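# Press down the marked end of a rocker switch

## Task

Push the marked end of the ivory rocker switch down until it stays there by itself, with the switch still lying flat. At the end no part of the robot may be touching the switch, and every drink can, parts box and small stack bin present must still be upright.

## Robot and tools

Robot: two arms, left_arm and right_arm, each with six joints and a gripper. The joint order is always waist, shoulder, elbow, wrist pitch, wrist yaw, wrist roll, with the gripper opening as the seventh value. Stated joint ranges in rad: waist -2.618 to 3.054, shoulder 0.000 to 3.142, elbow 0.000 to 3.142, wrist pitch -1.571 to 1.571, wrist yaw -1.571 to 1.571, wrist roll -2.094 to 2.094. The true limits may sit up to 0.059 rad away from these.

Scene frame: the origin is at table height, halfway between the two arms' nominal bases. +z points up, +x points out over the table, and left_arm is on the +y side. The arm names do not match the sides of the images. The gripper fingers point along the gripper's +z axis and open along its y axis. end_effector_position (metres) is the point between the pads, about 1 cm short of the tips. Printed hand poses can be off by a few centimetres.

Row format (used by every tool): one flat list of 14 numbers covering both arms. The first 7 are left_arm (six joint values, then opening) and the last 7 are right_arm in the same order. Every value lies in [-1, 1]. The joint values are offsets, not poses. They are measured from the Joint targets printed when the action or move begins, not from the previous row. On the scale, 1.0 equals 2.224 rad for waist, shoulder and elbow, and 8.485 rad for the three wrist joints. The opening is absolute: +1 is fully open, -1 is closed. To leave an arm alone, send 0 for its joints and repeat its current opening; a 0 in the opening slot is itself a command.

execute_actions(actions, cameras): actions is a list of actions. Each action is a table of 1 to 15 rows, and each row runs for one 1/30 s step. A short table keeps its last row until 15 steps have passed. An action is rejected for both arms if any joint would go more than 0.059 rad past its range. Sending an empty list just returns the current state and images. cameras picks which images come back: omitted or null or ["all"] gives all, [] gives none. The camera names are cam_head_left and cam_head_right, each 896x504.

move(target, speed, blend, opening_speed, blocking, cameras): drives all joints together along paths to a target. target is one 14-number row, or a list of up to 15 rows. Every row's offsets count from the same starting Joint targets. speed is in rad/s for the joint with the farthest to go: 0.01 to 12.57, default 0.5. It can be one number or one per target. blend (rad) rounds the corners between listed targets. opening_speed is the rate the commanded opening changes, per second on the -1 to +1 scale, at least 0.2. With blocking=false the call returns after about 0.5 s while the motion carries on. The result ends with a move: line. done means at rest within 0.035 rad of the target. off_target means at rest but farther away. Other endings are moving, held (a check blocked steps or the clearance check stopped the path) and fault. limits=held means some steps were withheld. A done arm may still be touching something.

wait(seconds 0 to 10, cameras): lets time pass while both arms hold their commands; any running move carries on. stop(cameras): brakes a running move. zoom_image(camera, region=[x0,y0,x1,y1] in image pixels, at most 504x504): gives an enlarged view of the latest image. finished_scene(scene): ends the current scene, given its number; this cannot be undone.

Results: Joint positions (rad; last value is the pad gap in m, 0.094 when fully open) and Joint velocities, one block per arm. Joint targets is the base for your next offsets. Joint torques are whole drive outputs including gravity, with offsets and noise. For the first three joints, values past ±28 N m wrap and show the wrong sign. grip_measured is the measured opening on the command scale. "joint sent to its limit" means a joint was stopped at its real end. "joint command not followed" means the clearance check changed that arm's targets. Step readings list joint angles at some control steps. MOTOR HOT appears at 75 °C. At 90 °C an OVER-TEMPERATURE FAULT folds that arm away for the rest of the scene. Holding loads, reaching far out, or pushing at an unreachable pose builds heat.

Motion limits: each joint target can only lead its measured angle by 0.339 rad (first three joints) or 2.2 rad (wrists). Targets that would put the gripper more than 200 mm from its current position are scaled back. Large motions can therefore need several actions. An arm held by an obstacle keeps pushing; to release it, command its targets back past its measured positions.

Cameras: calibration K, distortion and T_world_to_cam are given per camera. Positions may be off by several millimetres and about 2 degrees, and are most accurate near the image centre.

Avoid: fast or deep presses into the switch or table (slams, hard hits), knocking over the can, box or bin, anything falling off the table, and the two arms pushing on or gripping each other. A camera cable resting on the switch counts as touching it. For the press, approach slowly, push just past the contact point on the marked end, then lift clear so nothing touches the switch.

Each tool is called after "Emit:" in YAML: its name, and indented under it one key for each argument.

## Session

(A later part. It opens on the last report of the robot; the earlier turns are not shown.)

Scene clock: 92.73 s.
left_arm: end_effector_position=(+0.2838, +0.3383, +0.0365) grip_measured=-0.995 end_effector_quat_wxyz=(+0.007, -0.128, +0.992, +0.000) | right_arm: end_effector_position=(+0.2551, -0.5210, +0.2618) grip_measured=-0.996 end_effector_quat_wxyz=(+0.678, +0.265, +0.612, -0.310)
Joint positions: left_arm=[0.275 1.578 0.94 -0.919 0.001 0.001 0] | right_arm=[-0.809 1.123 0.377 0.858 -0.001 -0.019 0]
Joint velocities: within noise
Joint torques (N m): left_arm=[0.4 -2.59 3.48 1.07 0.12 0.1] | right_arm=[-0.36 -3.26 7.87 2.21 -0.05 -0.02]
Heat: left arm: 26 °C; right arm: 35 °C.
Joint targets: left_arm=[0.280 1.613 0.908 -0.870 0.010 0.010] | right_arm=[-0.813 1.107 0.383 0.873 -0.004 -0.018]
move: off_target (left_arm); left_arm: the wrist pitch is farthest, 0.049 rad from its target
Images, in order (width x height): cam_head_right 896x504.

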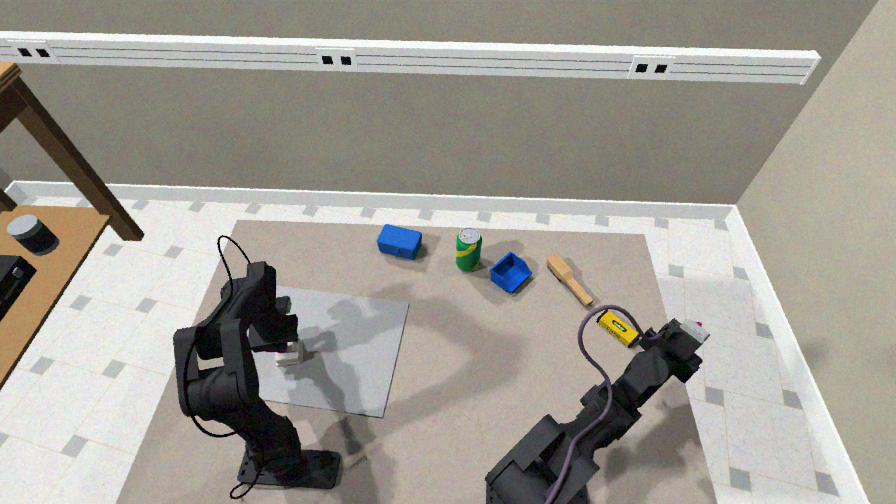

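Emit:
move:
  target:
    - [0, -0.0461, 0.111, -0.0383, 0, 0, -1.0, 0, 0, 0, 0, 0, 0, -1.0]
    - [0.25, -0.0461, 0.111, -0.0383, 0, 0, -1.0, 0, 0, 0, 0, 0, 0, -1.0]
  speed: 0.6

Emit:
zoom_image:
  camera: "cam_head_right"
  region: [260, 322, 324, 386]

Emit:
zoom_image:
  camera: "cam_head_left"
  region: [239, 327, 303, 391]

Scene clock: 96.90 s.
left_arm: end_effector_position=(+0.2098, +0.4579, +0.0940) grip_measured=-0.995 end_effector_quat_wxyz=(-0.006, -0.397, +0.918, -0.006) | right_arm: end_effector_position=(+0.2551, -0.5210, +0.2618) grip_measured=-0.996 end_effector_quat_wxyz=(+0.678, +0.265, +0.612, -0.310)
Joint positions: left_arm=[0.834 1.534 1.135 -1.187 0.006 0.001 0] | right_arm=[-0.809 1.123 0.377 0.858 -0.001 -0.019 0]
Joint velocities: within noise
Joint torques (N m): left_arm=[0.08 -7.32 8.69 0.39 0.06 0.08] | right_arm=[-0.35 -3.28 7.88 2.21 -0.05 -0.03]
Heat: left arm: 27 °C; right arm: 35 °C.
Joint targets: left_arm=[0.836 1.510 1.155 -1.195 0.010 0.010] | right_arm=[-0.813 1.107 0.383 0.873 -0.004 -0.018]
move: done

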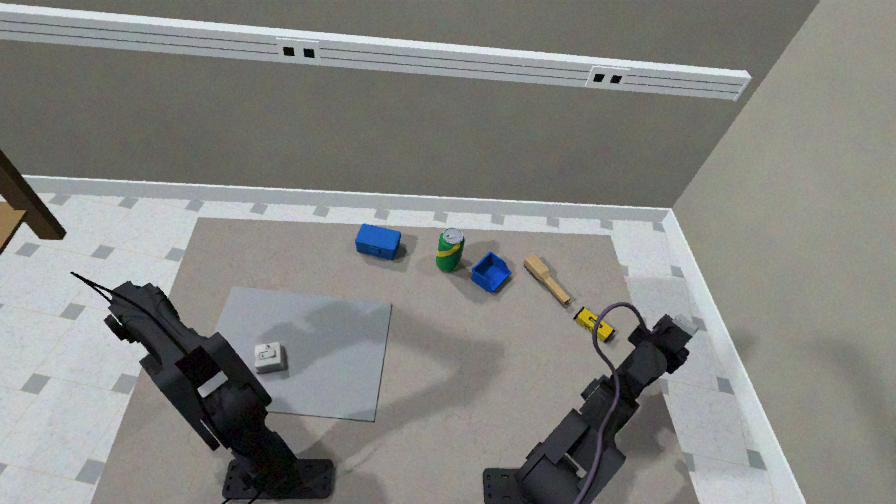

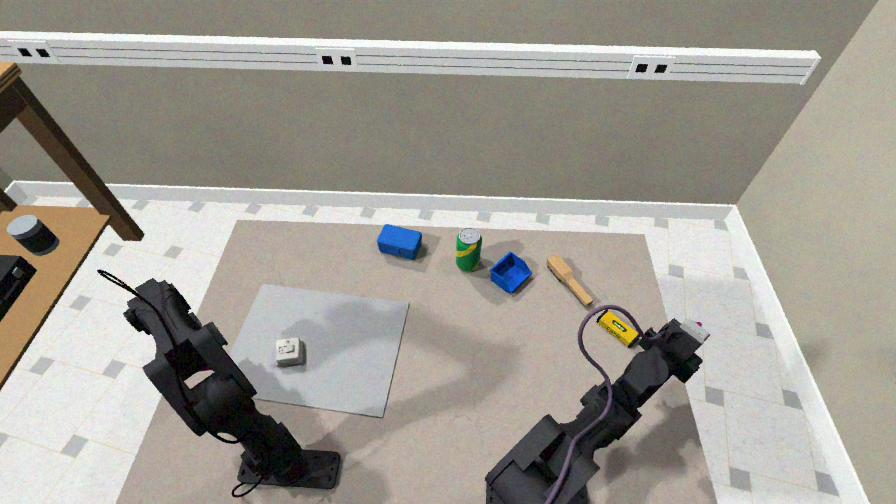

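Scaled by 7.875 from the camera's 896x504 image, which has a finer 1280x720 frame.

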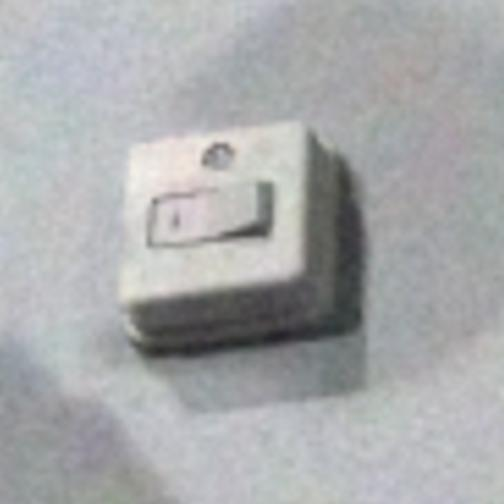

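Scaled by 7.875 from the camera's 896x504 image, which has a finer 1280x720 frame.

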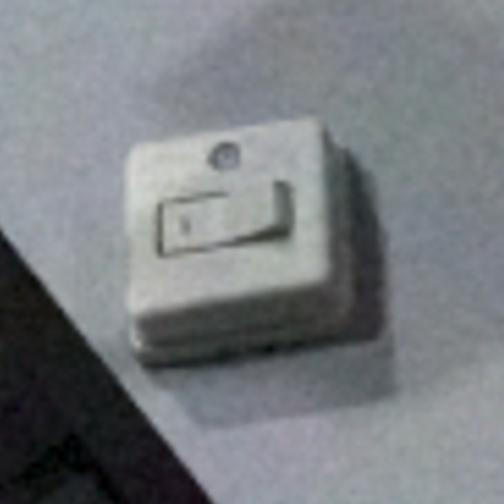

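Emit:
move:
  target: [0, 0, 0, 0, 0, 0, -1.0, 0, 0, 0, 0, -0.165, 0, -1.0]
  speed: 1.0

Scene clock: 107.20 s.
left_arm: end_effector_position=(+0.2097, +0.4578, +0.0940) grip_measured=-0.995 end_effector_quat_wxyz=(-0.006, -0.397, +0.918, -0.006) | right_arm: end_effector_position=(+0.2878, -0.2951, +0.2461) grip_measured=-0.996 end_effector_quat_wxyz=(+0.698, -0.237, +0.659, +0.151)
Joint positions: left_arm=[0.834 1.534 1.135 -1.187 0.006 0.001 0] | right_arm=[-0.809 1.123 0.377 0.864 -1.395 -0.017 0]
Joint velocities: within noise
Joint torques (N m): left_arm=[0.18 -7.34 8.61 0.44 0.06 0.08] | right_arm=[-0.36 -2.78 7.31 1.51 -0.07 -0.04]
Heat: left arm: 28 °C; right arm: 35 °C.
Joint targets: left_arm=[0.836 1.510 1.155 -1.195 0.010 0.010] | right_arm=[-0.813 1.107 0.383 0.873 -1.404 -0.019]
move: done

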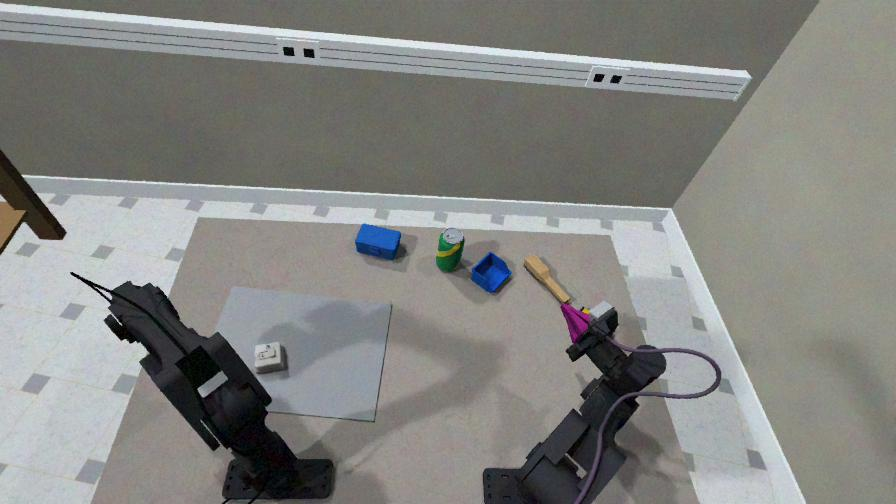

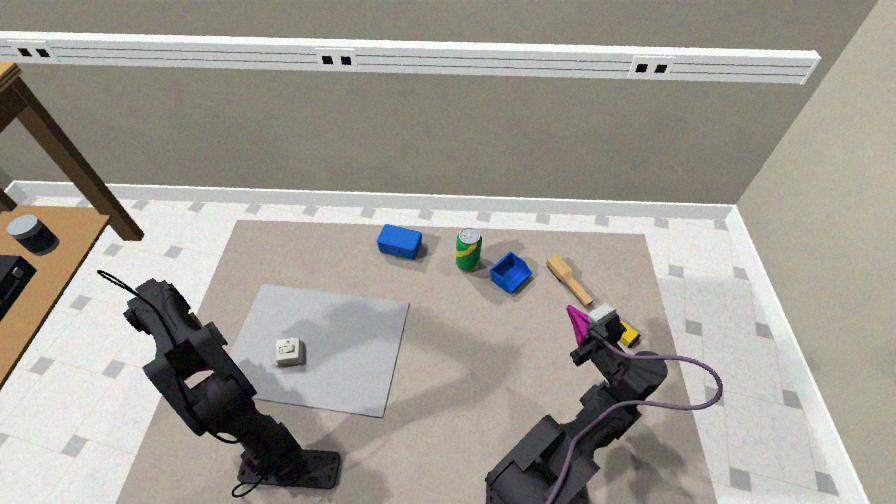

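Emit:
zoom_image:
  camera: "cam_head_left"
  region: [545, 285, 629, 369]

Emit:
zoom_image:
  camera: "cam_head_right"
  region: [550, 285, 634, 369]

Scaled by 6.000 from the camera's 896x504 image, which has a finer 1280x720 frame.

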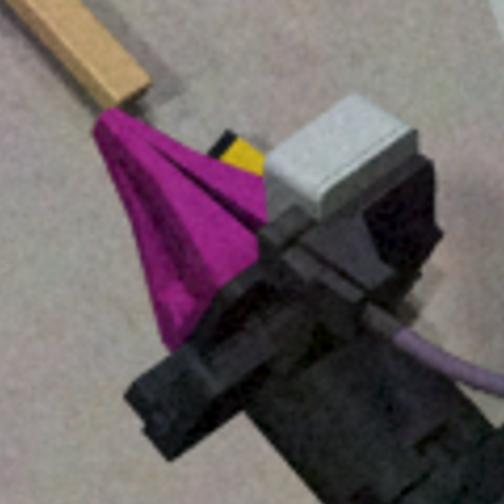

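Scaled by 6.000 from the camera's 896x504 image, which has a finer 1280x720 frame.

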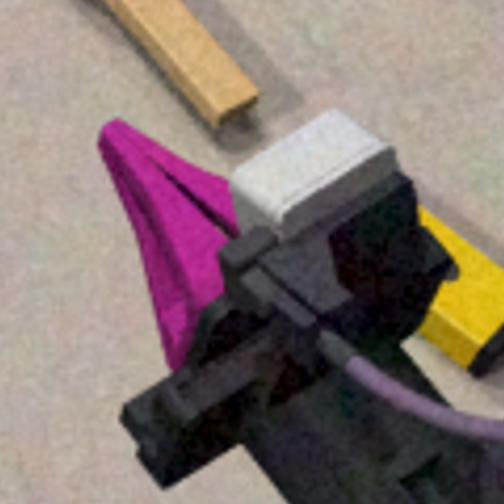

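Emit:
move:
  target: [-0.6246, 0.0594, -0.017, 0.0161, 0, 0, -1.0, 0, 0, 0, 0, 0, 0, -1.0]
  speed: 0.8

Scene clock: 129.17 s.
left_arm: end_effector_position=(+0.2674, +0.1220, +0.0684) grip_measured=-0.995 end_effector_quat_wxyz=(-0.004, +0.282, +0.959, -0.003) | right_arm: end_effector_position=(+0.2877, -0.2950, +0.2461) grip_measured=-0.996 end_effector_quat_wxyz=(+0.698, -0.237, +0.659, +0.151)
Joint positions: left_arm=[-0.553 1.626 1.124 -1.074 0.009 0.001 0] | right_arm=[-0.809 1.123 0.377 0.864 -1.396 -0.017 0]
Joint velocities: within noise
Joint torques (N m): left_arm=[-0.03 -4.64 5.94 0.69 0.03 0.07] | right_arm=[-0.35 -2.78 7.31 1.51 -0.02 -0.04]
Heat: left arm: 29 °C; right arm: 35 °C.
Joint targets: left_arm=[-0.553 1.642 1.117 -1.059 0.010 0.010] | right_arm=[-0.813 1.107 0.383 0.873 -1.404 -0.019]
move: done

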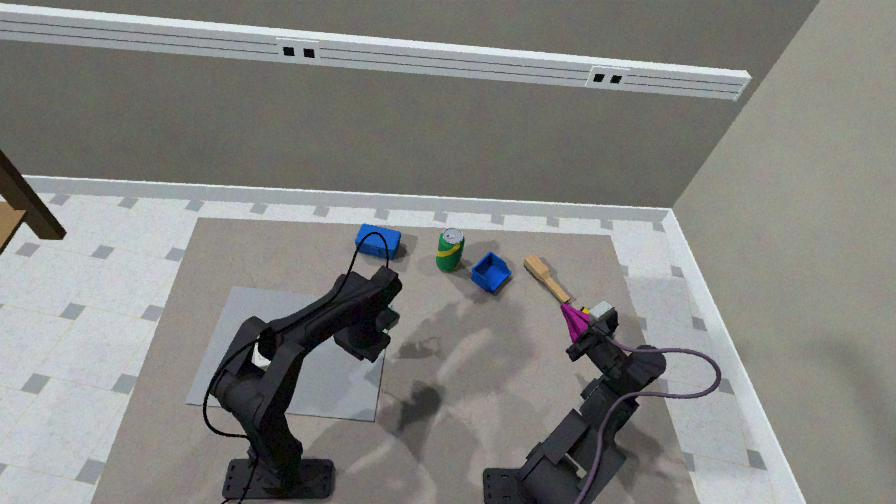

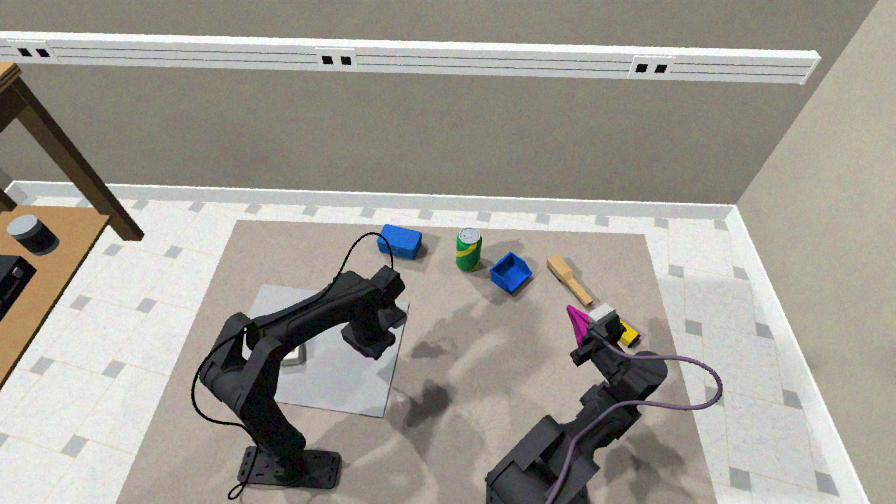

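Emit:
zoom_image:
  camera: "cam_head_left"
  region: [320, 280, 420, 380]

Emit:
zoom_image:
  camera: "cam_head_right"
  region: [330, 280, 430, 380]

Scaled by 5.040 from the camera's 896x504 image, which has a finer 1280x720 frame.

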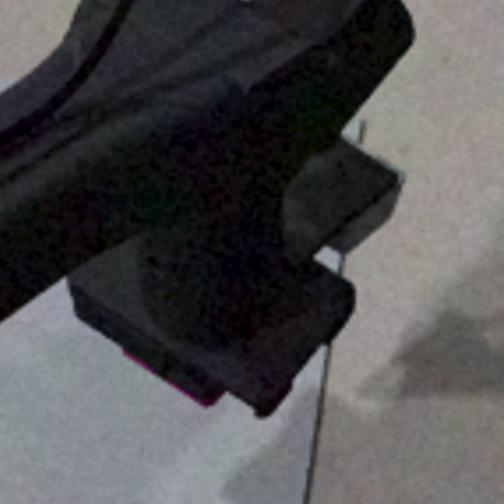

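Scaled by 5.040 from the camera's 896x504 image, which has a finer 1280x720 frame.

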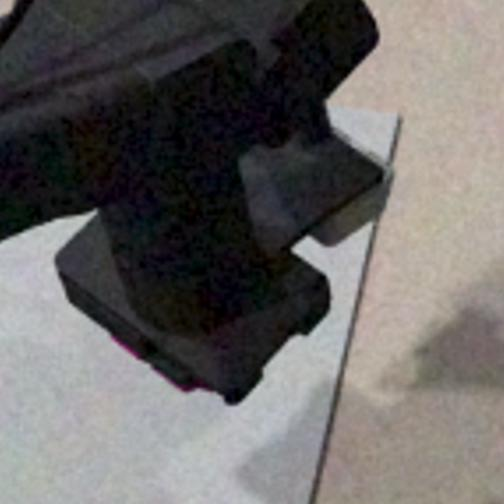

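Emit:
move:
  target: [0, 0, 0, 0, 0, 0.0825, -1.0, 0, 0, 0, 0, 0, 0, -1.0]
  speed: 1.0

Emit:
zoom_image:
  camera: "cam_head_left"
  region: [320, 280, 420, 380]

Emit:
zoom_image:
  camera: "cam_head_right"
  region: [330, 280, 430, 380]

Scene clock: 167.57 s.
left_arm: end_effector_position=(+0.2679, +0.1216, +0.0684) grip_measured=-0.995 end_effector_quat_wxyz=(-0.001, +0.593, +0.805, -0.004) | right_arm: end_effector_position=(+0.2877, -0.2950, +0.2462) grip_measured=-0.996 end_effector_quat_wxyz=(+0.698, -0.237, +0.658, +0.151)
Joint positions: left_arm=[-0.553 1.626 1.124 -1.071 0.009 0.699 0] | right_arm=[-0.809 1.123 0.377 0.865 -1.396 -0.017 0]
Joint velocities: within noise
Joint torques (N m): left_arm=[-0.14 -4.67 6 0.67 0.04 0.09] | right_arm=[-0.35 -2.78 7.31 1.51 -0.02 -0.04]
Heat: left arm: 27 °C; right arm: 36 °C.
Joint targets: left_arm=[-0.553 1.642 1.117 -1.059 0.010 0.710] | right_arm=[-0.813 1.107 0.383 0.873 -1.404 -0.019]
move: done

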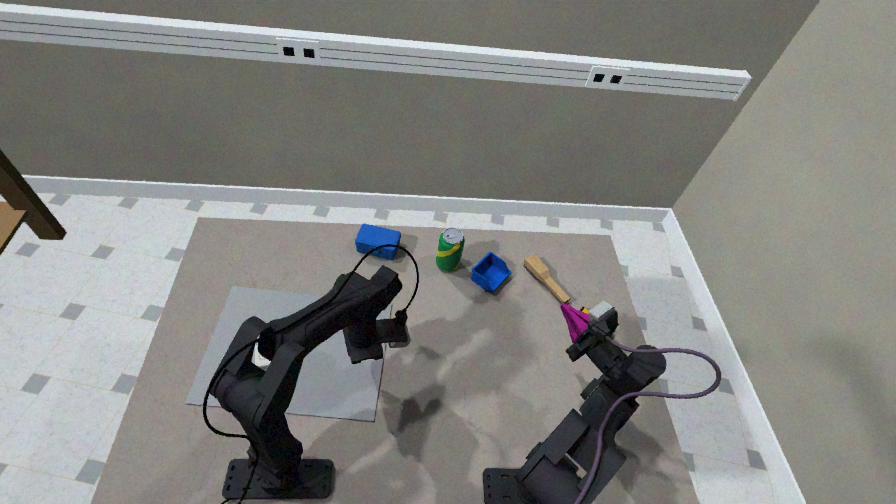

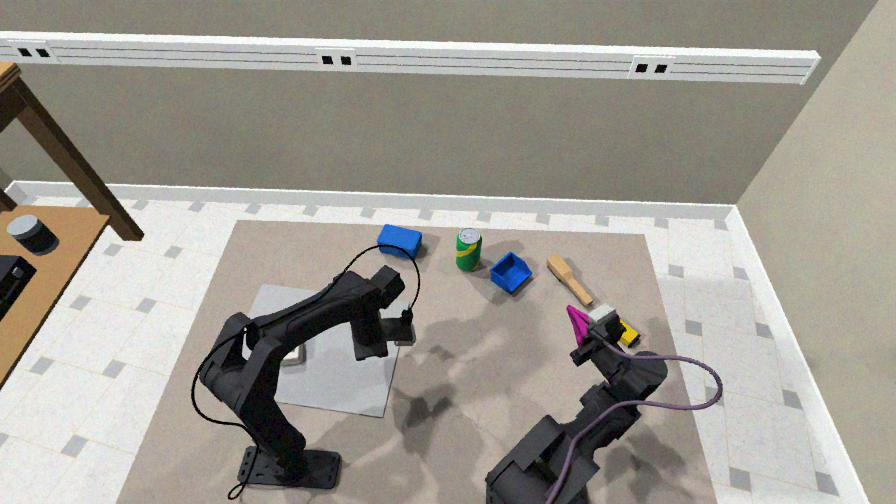

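Scaled by 5.040 from the camera's 896x504 image, which has a finer 1280x720 frame.

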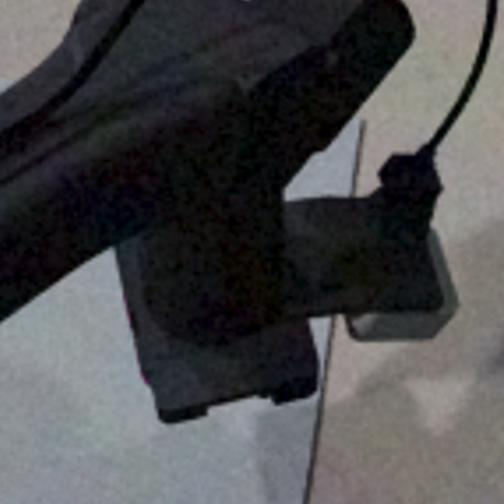

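Scaled by 5.040 from the camera's 896x504 image, which has a finer 1280x720 frame.

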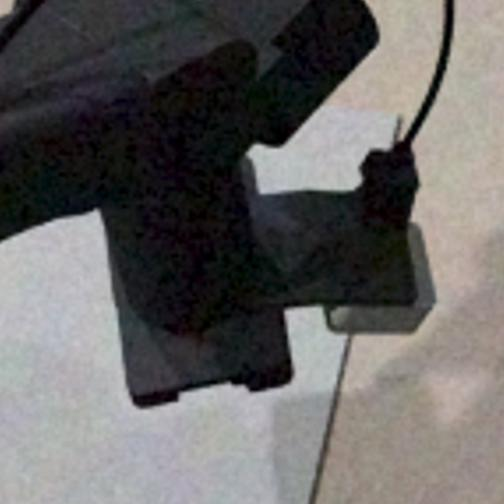

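Emit:
move:
  target: [0, 0, 0, 0, 0, -0.1662, -1.0, 0, 0, 0, 0, 0, 0, -1.0]
  speed: 1.5

Emit:
zoom_image:
  camera: "cam_head_left"
  region: [320, 280, 420, 380]

Emit:
zoom_image:
  camera: "cam_head_right"
  region: [330, 280, 430, 380]

Scene clock: 171.60 s.
left_arm: end_effector_position=(+0.2681, +0.1215, +0.0684) grip_measured=-0.995 end_effector_quat_wxyz=(-0.004, -0.060, +0.998, -0.003) | right_arm: end_effector_position=(+0.2877, -0.2950, +0.2462) grip_measured=-0.996 end_effector_quat_wxyz=(+0.698, -0.237, +0.658, +0.151)
Joint positions: left_arm=[-0.553 1.626 1.124 -1.071 0.009 -0.69 0] | right_arm=[-0.809 1.123 0.377 0.865 -1.396 -0.017 0]
Joint velocities: within noise
Joint torques (N m): left_arm=[-0.14 -4.89 5.9 0.65 0.05 -0.12] | right_arm=[-0.36 -2.78 7.31 1.51 -0.02 -0.04]
Heat: left arm: 27 °C; right arm: 36 °C.
Joint targets: left_arm=[-0.553 1.642 1.117 -1.059 0.010 -0.700] | right_arm=[-0.813 1.107 0.383 0.873 -1.404 -0.019]
move: done

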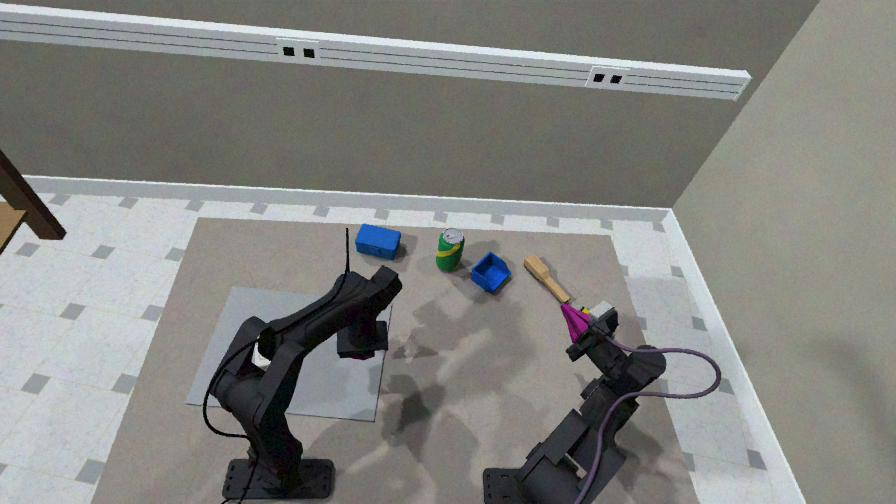

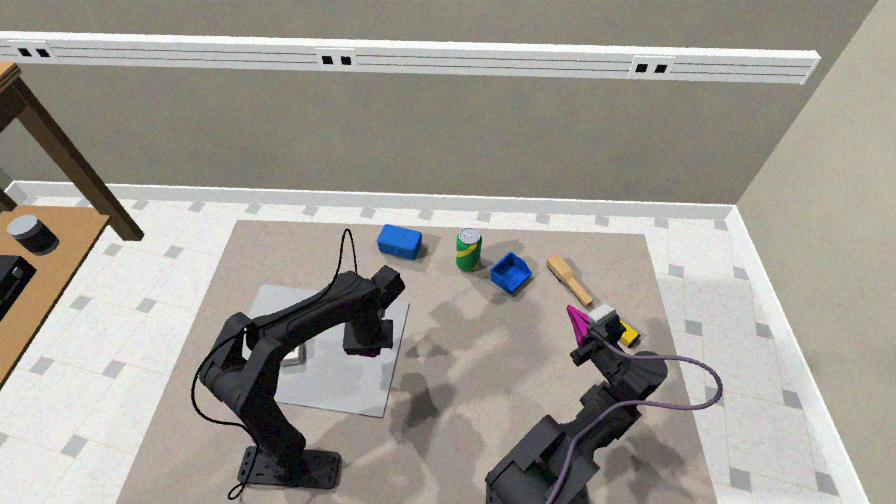

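Scaled by 5.040 from the camera's 896x504 image, which has a finer 1280x720 frame.

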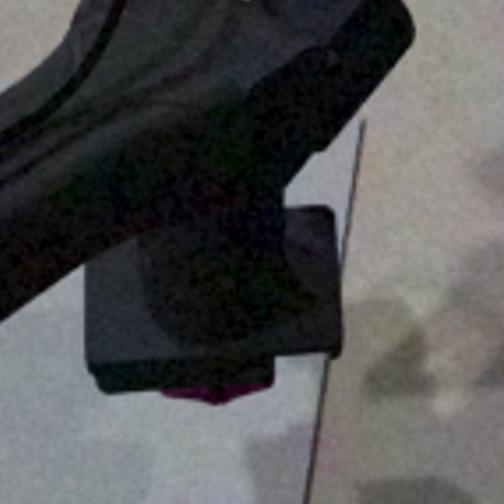

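Scaled by 5.040 from the camera's 896x504 image, which has a finer 1280x720 frame.

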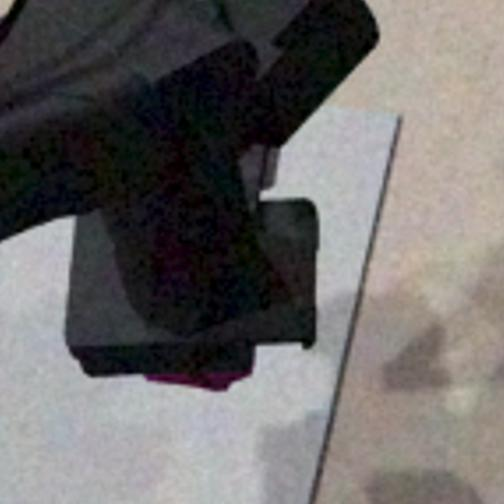

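Emit:
move:
  target: [0.1299, 0.2651, 0.3710, -0.0257, 0, 0.0236, -1.0, 0, 0, 0, 0, 0, 0, -1.0]
  speed: 0.8

Emit:
zoom_image:
  camera: "cam_head_left"
  region: [330, 230, 430, 330]

Emit:
zoom_image:
  camera: "cam_head_right"
  region: [340, 230, 440, 330]

Scene clock: 178.90 s.
left_arm: end_effector_position=(+0.4494, +0.1518, +0.0695) grip_measured=-0.995 end_effector_quat_wxyz=(+0.004, -0.115, +0.993, -0.007) | right_arm: end_effector_position=(+0.2877, -0.2950, +0.2462) grip_measured=-0.996 end_effector_quat_wxyz=(+0.698, -0.237, +0.658, +0.151)
Joint positions: left_arm=[-0.262 2.207 1.915 -1.267 0.01 -0.51 0] | right_arm=[-0.809 1.123 0.377 0.865 -1.396 -0.017 0]
Joint velocities: within noise
Joint torques (N m): left_arm=[-0.13 -9.17 9.39 0.47 0.02 0.07] | right_arm=[-0.36 -2.78 7.3 1.5 -0.03 -0.04]
Heat: left arm: 28 °C; right arm: 36 °C.
Joint targets: left_arm=[-0.264 2.232 1.942 -1.277 0.010 -0.500] | right_arm=[-0.813 1.107 0.383 0.874 -1.404 -0.019]
move: done

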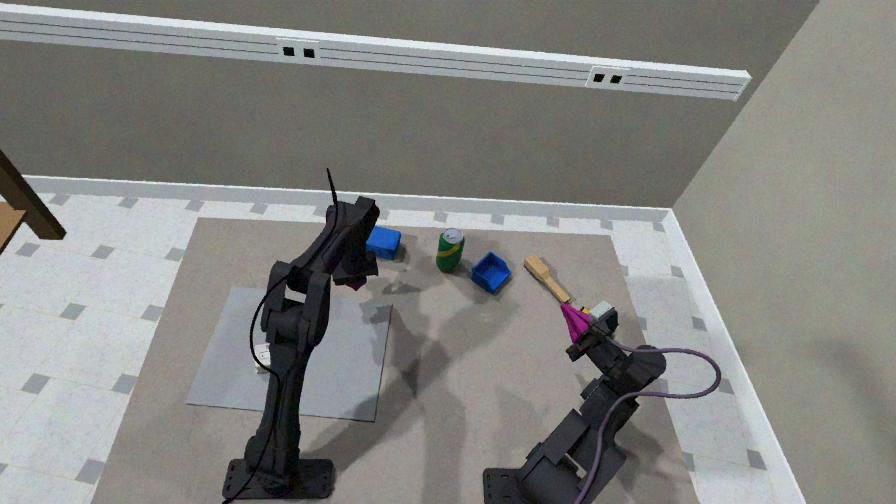

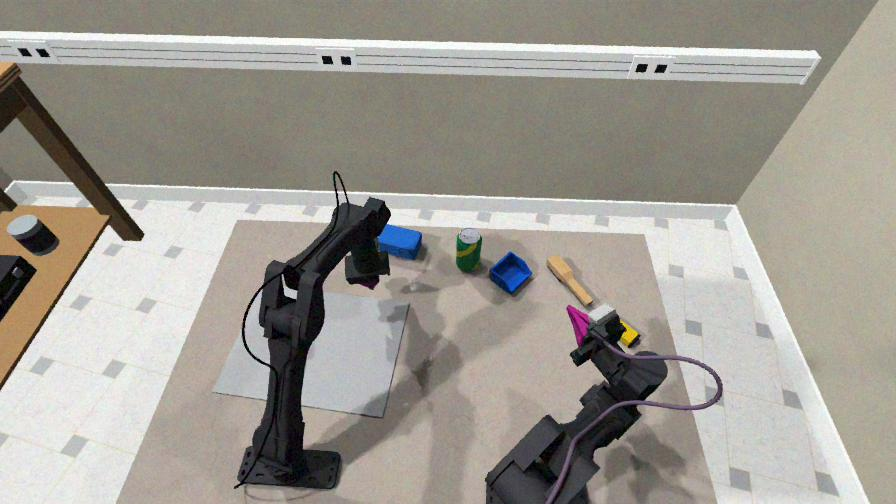

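Scaled by 5.040 from the camera's 896x504 image, which has a finer 1280x720 frame.

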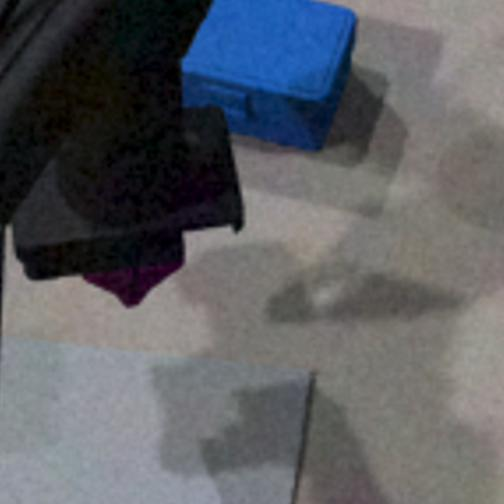

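Scaled by 5.040 from the camera's 896x504 image, which has a finer 1280x720 frame.

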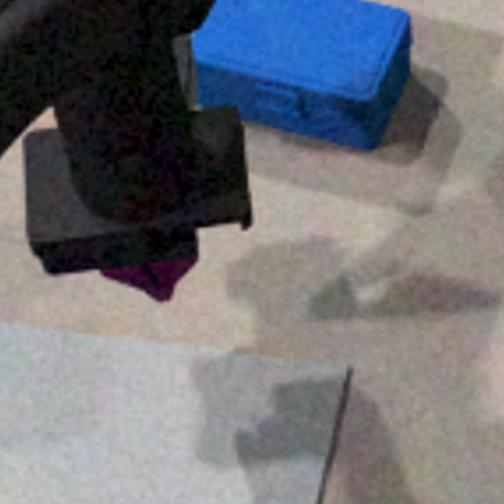

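Emit:
move:
  target: [0.2635, 0.0043, 0.0076, -0.0008, 0, 0.0295, -1.0, 0, 0, 0, 0, 0, 0, -1.0]
  speed: 0.6

Emit:
zoom_image:
  camera: "cam_head_left"
  region: [200, 230, 300, 330]

Emit:
zoom_image:
  camera: "cam_head_right"
  region: [230, 230, 330, 330]

Scene clock: 184.67 s.
left_arm: end_effector_position=(+0.4483, +0.4028, +0.0709) grip_measured=-0.995 end_effector_quat_wxyz=(+0.007, -0.281, +0.960, -0.005) | right_arm: end_effector_position=(+0.2877, -0.2950, +0.2462) grip_measured=-0.996 end_effector_quat_wxyz=(+0.698, -0.237, +0.658, +0.151)
Joint positions: left_arm=[0.326 2.214 1.932 -1.275 0.01 -0.26 0] | right_arm=[-0.809 1.123 0.377 0.865 -1.396 -0.017 0]
Joint velocities: within noise
Joint torques (N m): left_arm=[-0.35 -8.96 9.48 0.49 0.02 0.09] | right_arm=[-0.36 -2.8 7.31 1.5 -0.02 -0.05]
Heat: left arm: 28 °C; right arm: 36 °C.
Joint targets: left_arm=[0.322 2.241 1.960 -1.284 0.010 -0.250] | right_arm=[-0.813 1.107 0.383 0.873 -1.404 -0.019]
move: done

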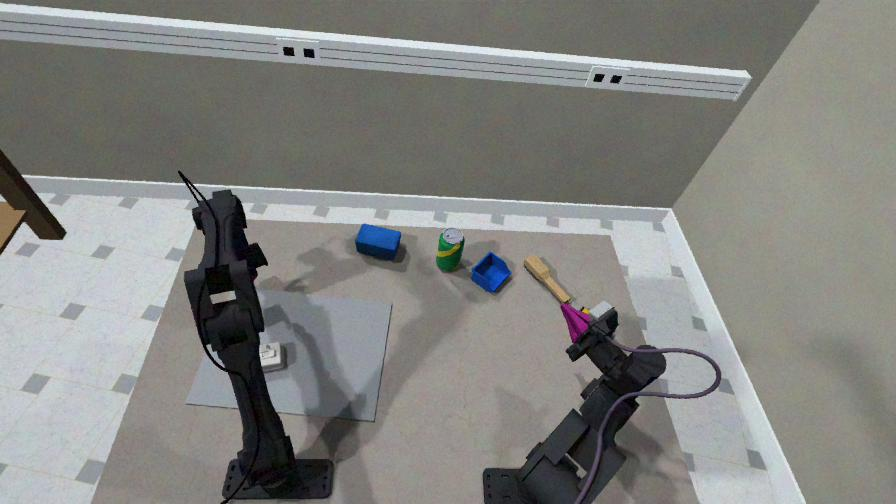

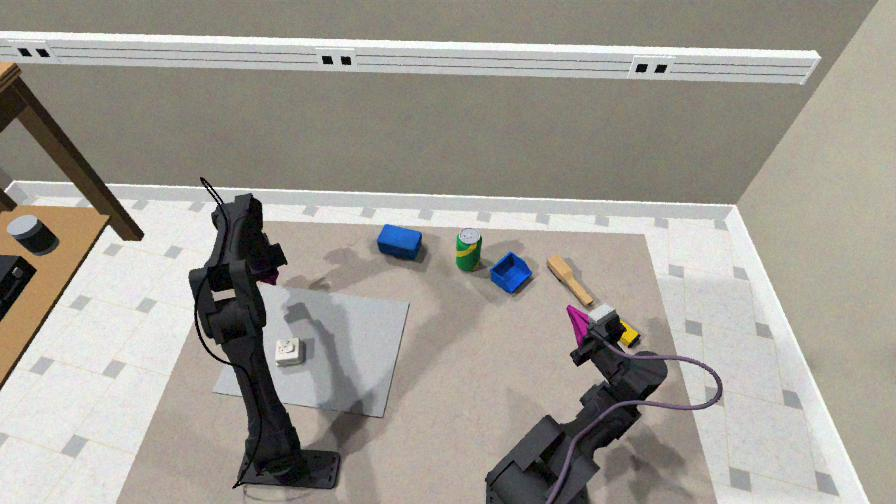

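Scaled by 5.040 from the camera's 896x504 image, which has a finer 1280x720 frame.

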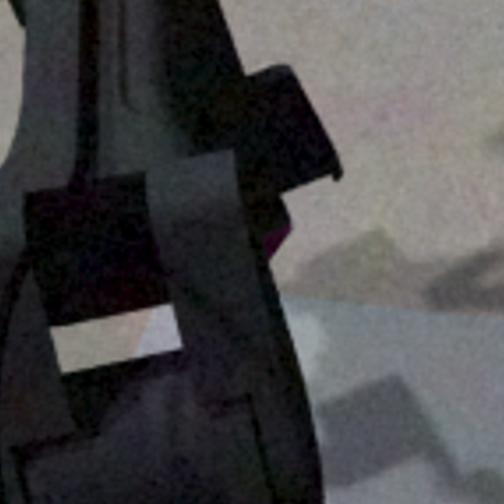

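Scaled by 5.040 from the camera's 896x504 image, which has a finer 1280x720 frame.

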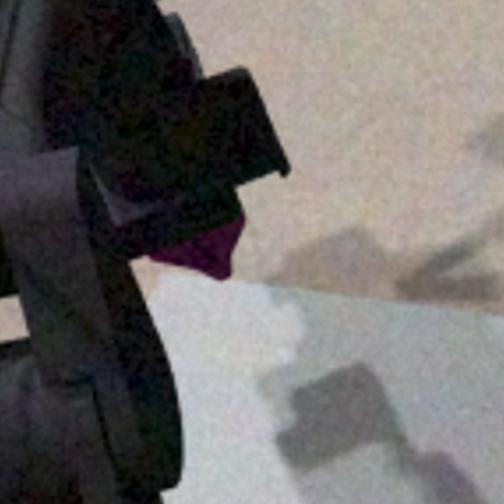

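Emit:
move:
  target: [0.08, -0.3287, -0.362, 0.0105, 0, 0.0295, -1.0, 0.5755, 0.2635, 0.3642, -0.2286, 0.1655, 0.0836, -1.0]
  speed: 0.8

Emit:
zoom_image:
  camera: "cam_head_left"
  region: [430, 290, 550, 410]

Emit:
zoom_image:
  camera: "cam_head_right"
  region: [430, 290, 550, 410]

Scene clock: 193.17 s.
left_arm: end_effector_position=(+0.2639, +0.3890, +0.0988) grip_measured=-0.995 end_effector_quat_wxyz=(-0.008, -0.241, +0.971, -0.007) | right_arm: end_effector_position=(+0.2650, -0.1178, +0.0634) grip_measured=-0.996 end_effector_quat_wxyz=(-0.006, +0.122, +0.992, +0.006)
Joint positions: left_arm=[0.494 1.543 1.162 -1.209 0.01 -0.01 0] | right_arm=[0.468 1.676 1.157 -1.055 -0.016 0.683 0]
Joint velocities: within noise
Joint torques (N m): left_arm=[0.47 -8.01 6.12 0.68 0 0.09] | right_arm=[-0.03 -4.72 9.37 0.2 0.16 0.01]
Heat: left arm: 29 °C; right arm: 36 °C.
Joint targets: left_arm=[0.500 1.510 1.154 -1.194 0.010 0.001] | right_arm=[0.467 1.693 1.193 -1.066 0.000 0.691]
move: off_target (right_arm); right_arm: the elbow is farthest, 0.036 rad from its target

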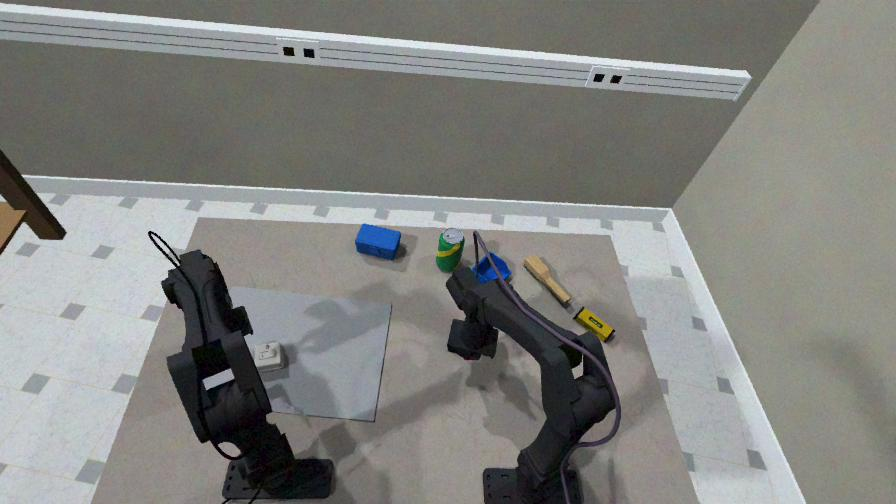

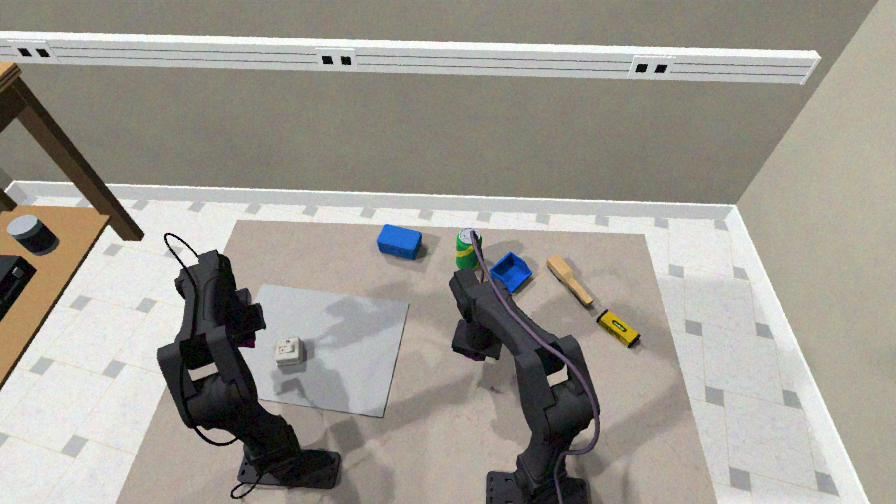

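Scaled by 4.200 from the camera's 896x504 image, which has a finer 1280x720 frame.

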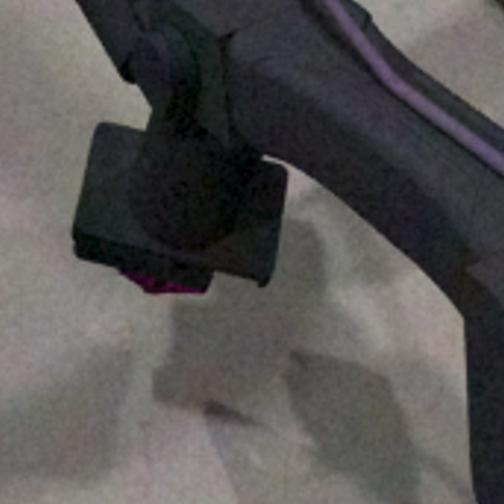

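Scaled by 4.200 from the camera's 896x504 image, which has a finer 1280x720 frame.

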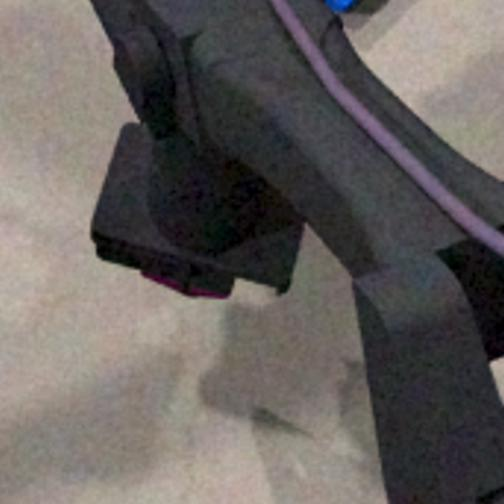

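Emit:
move:
  target: [0, 0, 0, 0, 0, 0, -1.0, 0, 0, 0, -0.0289, 0.0015, 0, -1.0]
  speed: 0.8

Emit:
zoom_image:
  camera: "cam_head_left"
  region: [430, 300, 530, 400]

Emit:
zoom_image:
  camera: "cam_head_right"
  region: [430, 300, 530, 400]

Scene clock: 197.80 s.
left_arm: end_effector_position=(+0.2641, +0.3891, +0.0988) grip_measured=-0.995 end_effector_quat_wxyz=(-0.008, -0.240, +0.971, -0.007) | right_arm: end_effector_position=(+0.2117, -0.1455, +0.0710) grip_measured=-0.996 end_effector_quat_wxyz=(-0.105, +0.121, +0.985, -0.065)
Joint positions: left_arm=[0.494 1.543 1.162 -1.208 0.01 -0.009 0] | right_arm=[0.468 1.676 1.157 -1.299 -0.002 0.683 0]
Joint velocities: within noise
Joint torques (N m): left_arm=[0.53 -8.02 6.01 0.64 0.02 0.07] | right_arm=[-0.02 -4.33 8.91 -0.25 0.17 0.05]
Heat: left arm: 29 °C; right arm: 35 °C.
Joint targets: left_arm=[0.500 1.510 1.154 -1.194 0.010 0.001] | right_arm=[0.467 1.693 1.193 -1.311 0.013 0.691]
move: off_target (right_arm); right_arm: the elbow is farthest, 0.036 rad from its target

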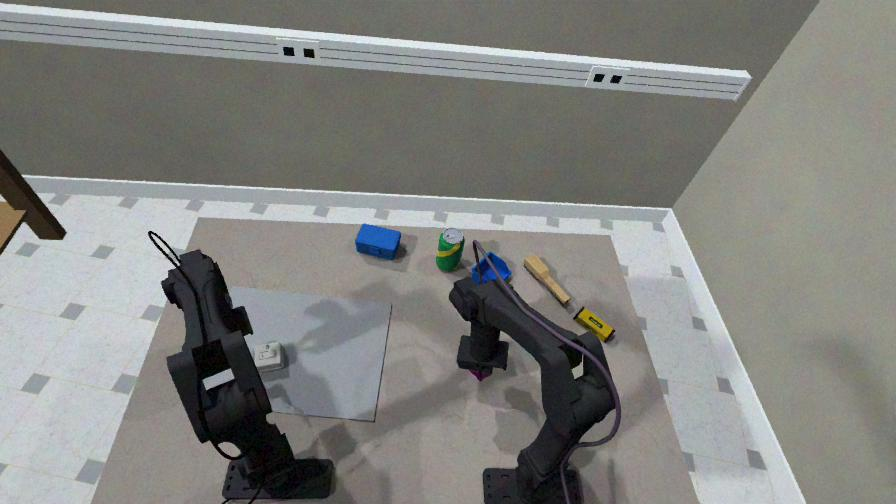

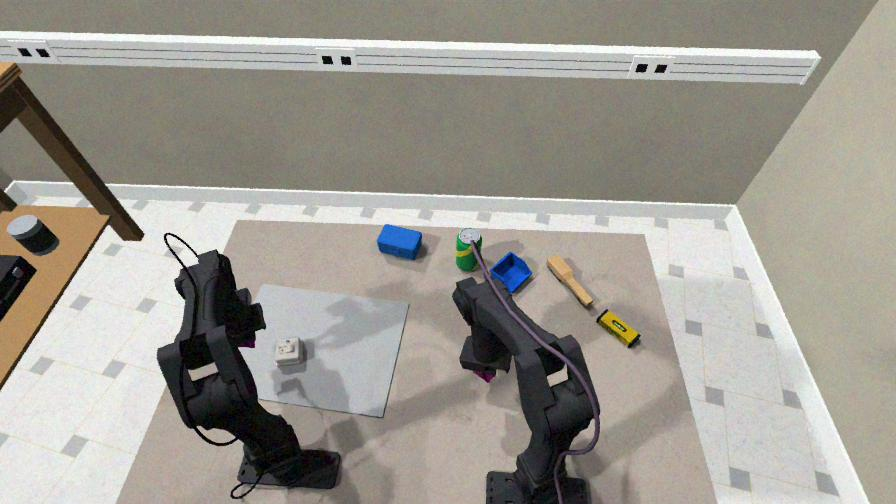

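Scaled by 5.040 from the camera's 896x504 image, which has a finer 1280x720 frame.

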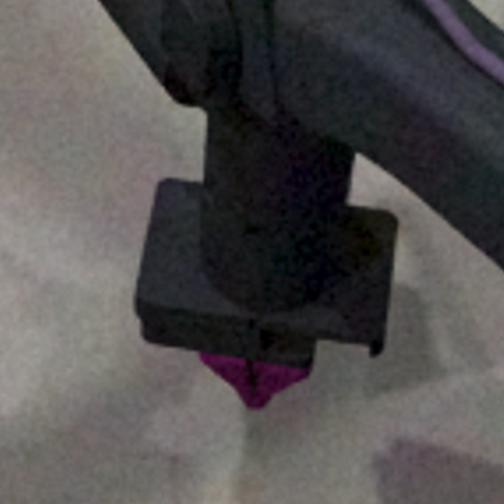

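Scaled by 5.040 from the camera's 896x504 image, which has a finer 1280x720 frame.

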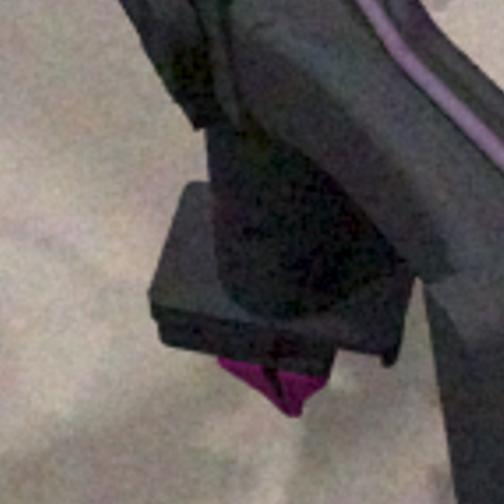

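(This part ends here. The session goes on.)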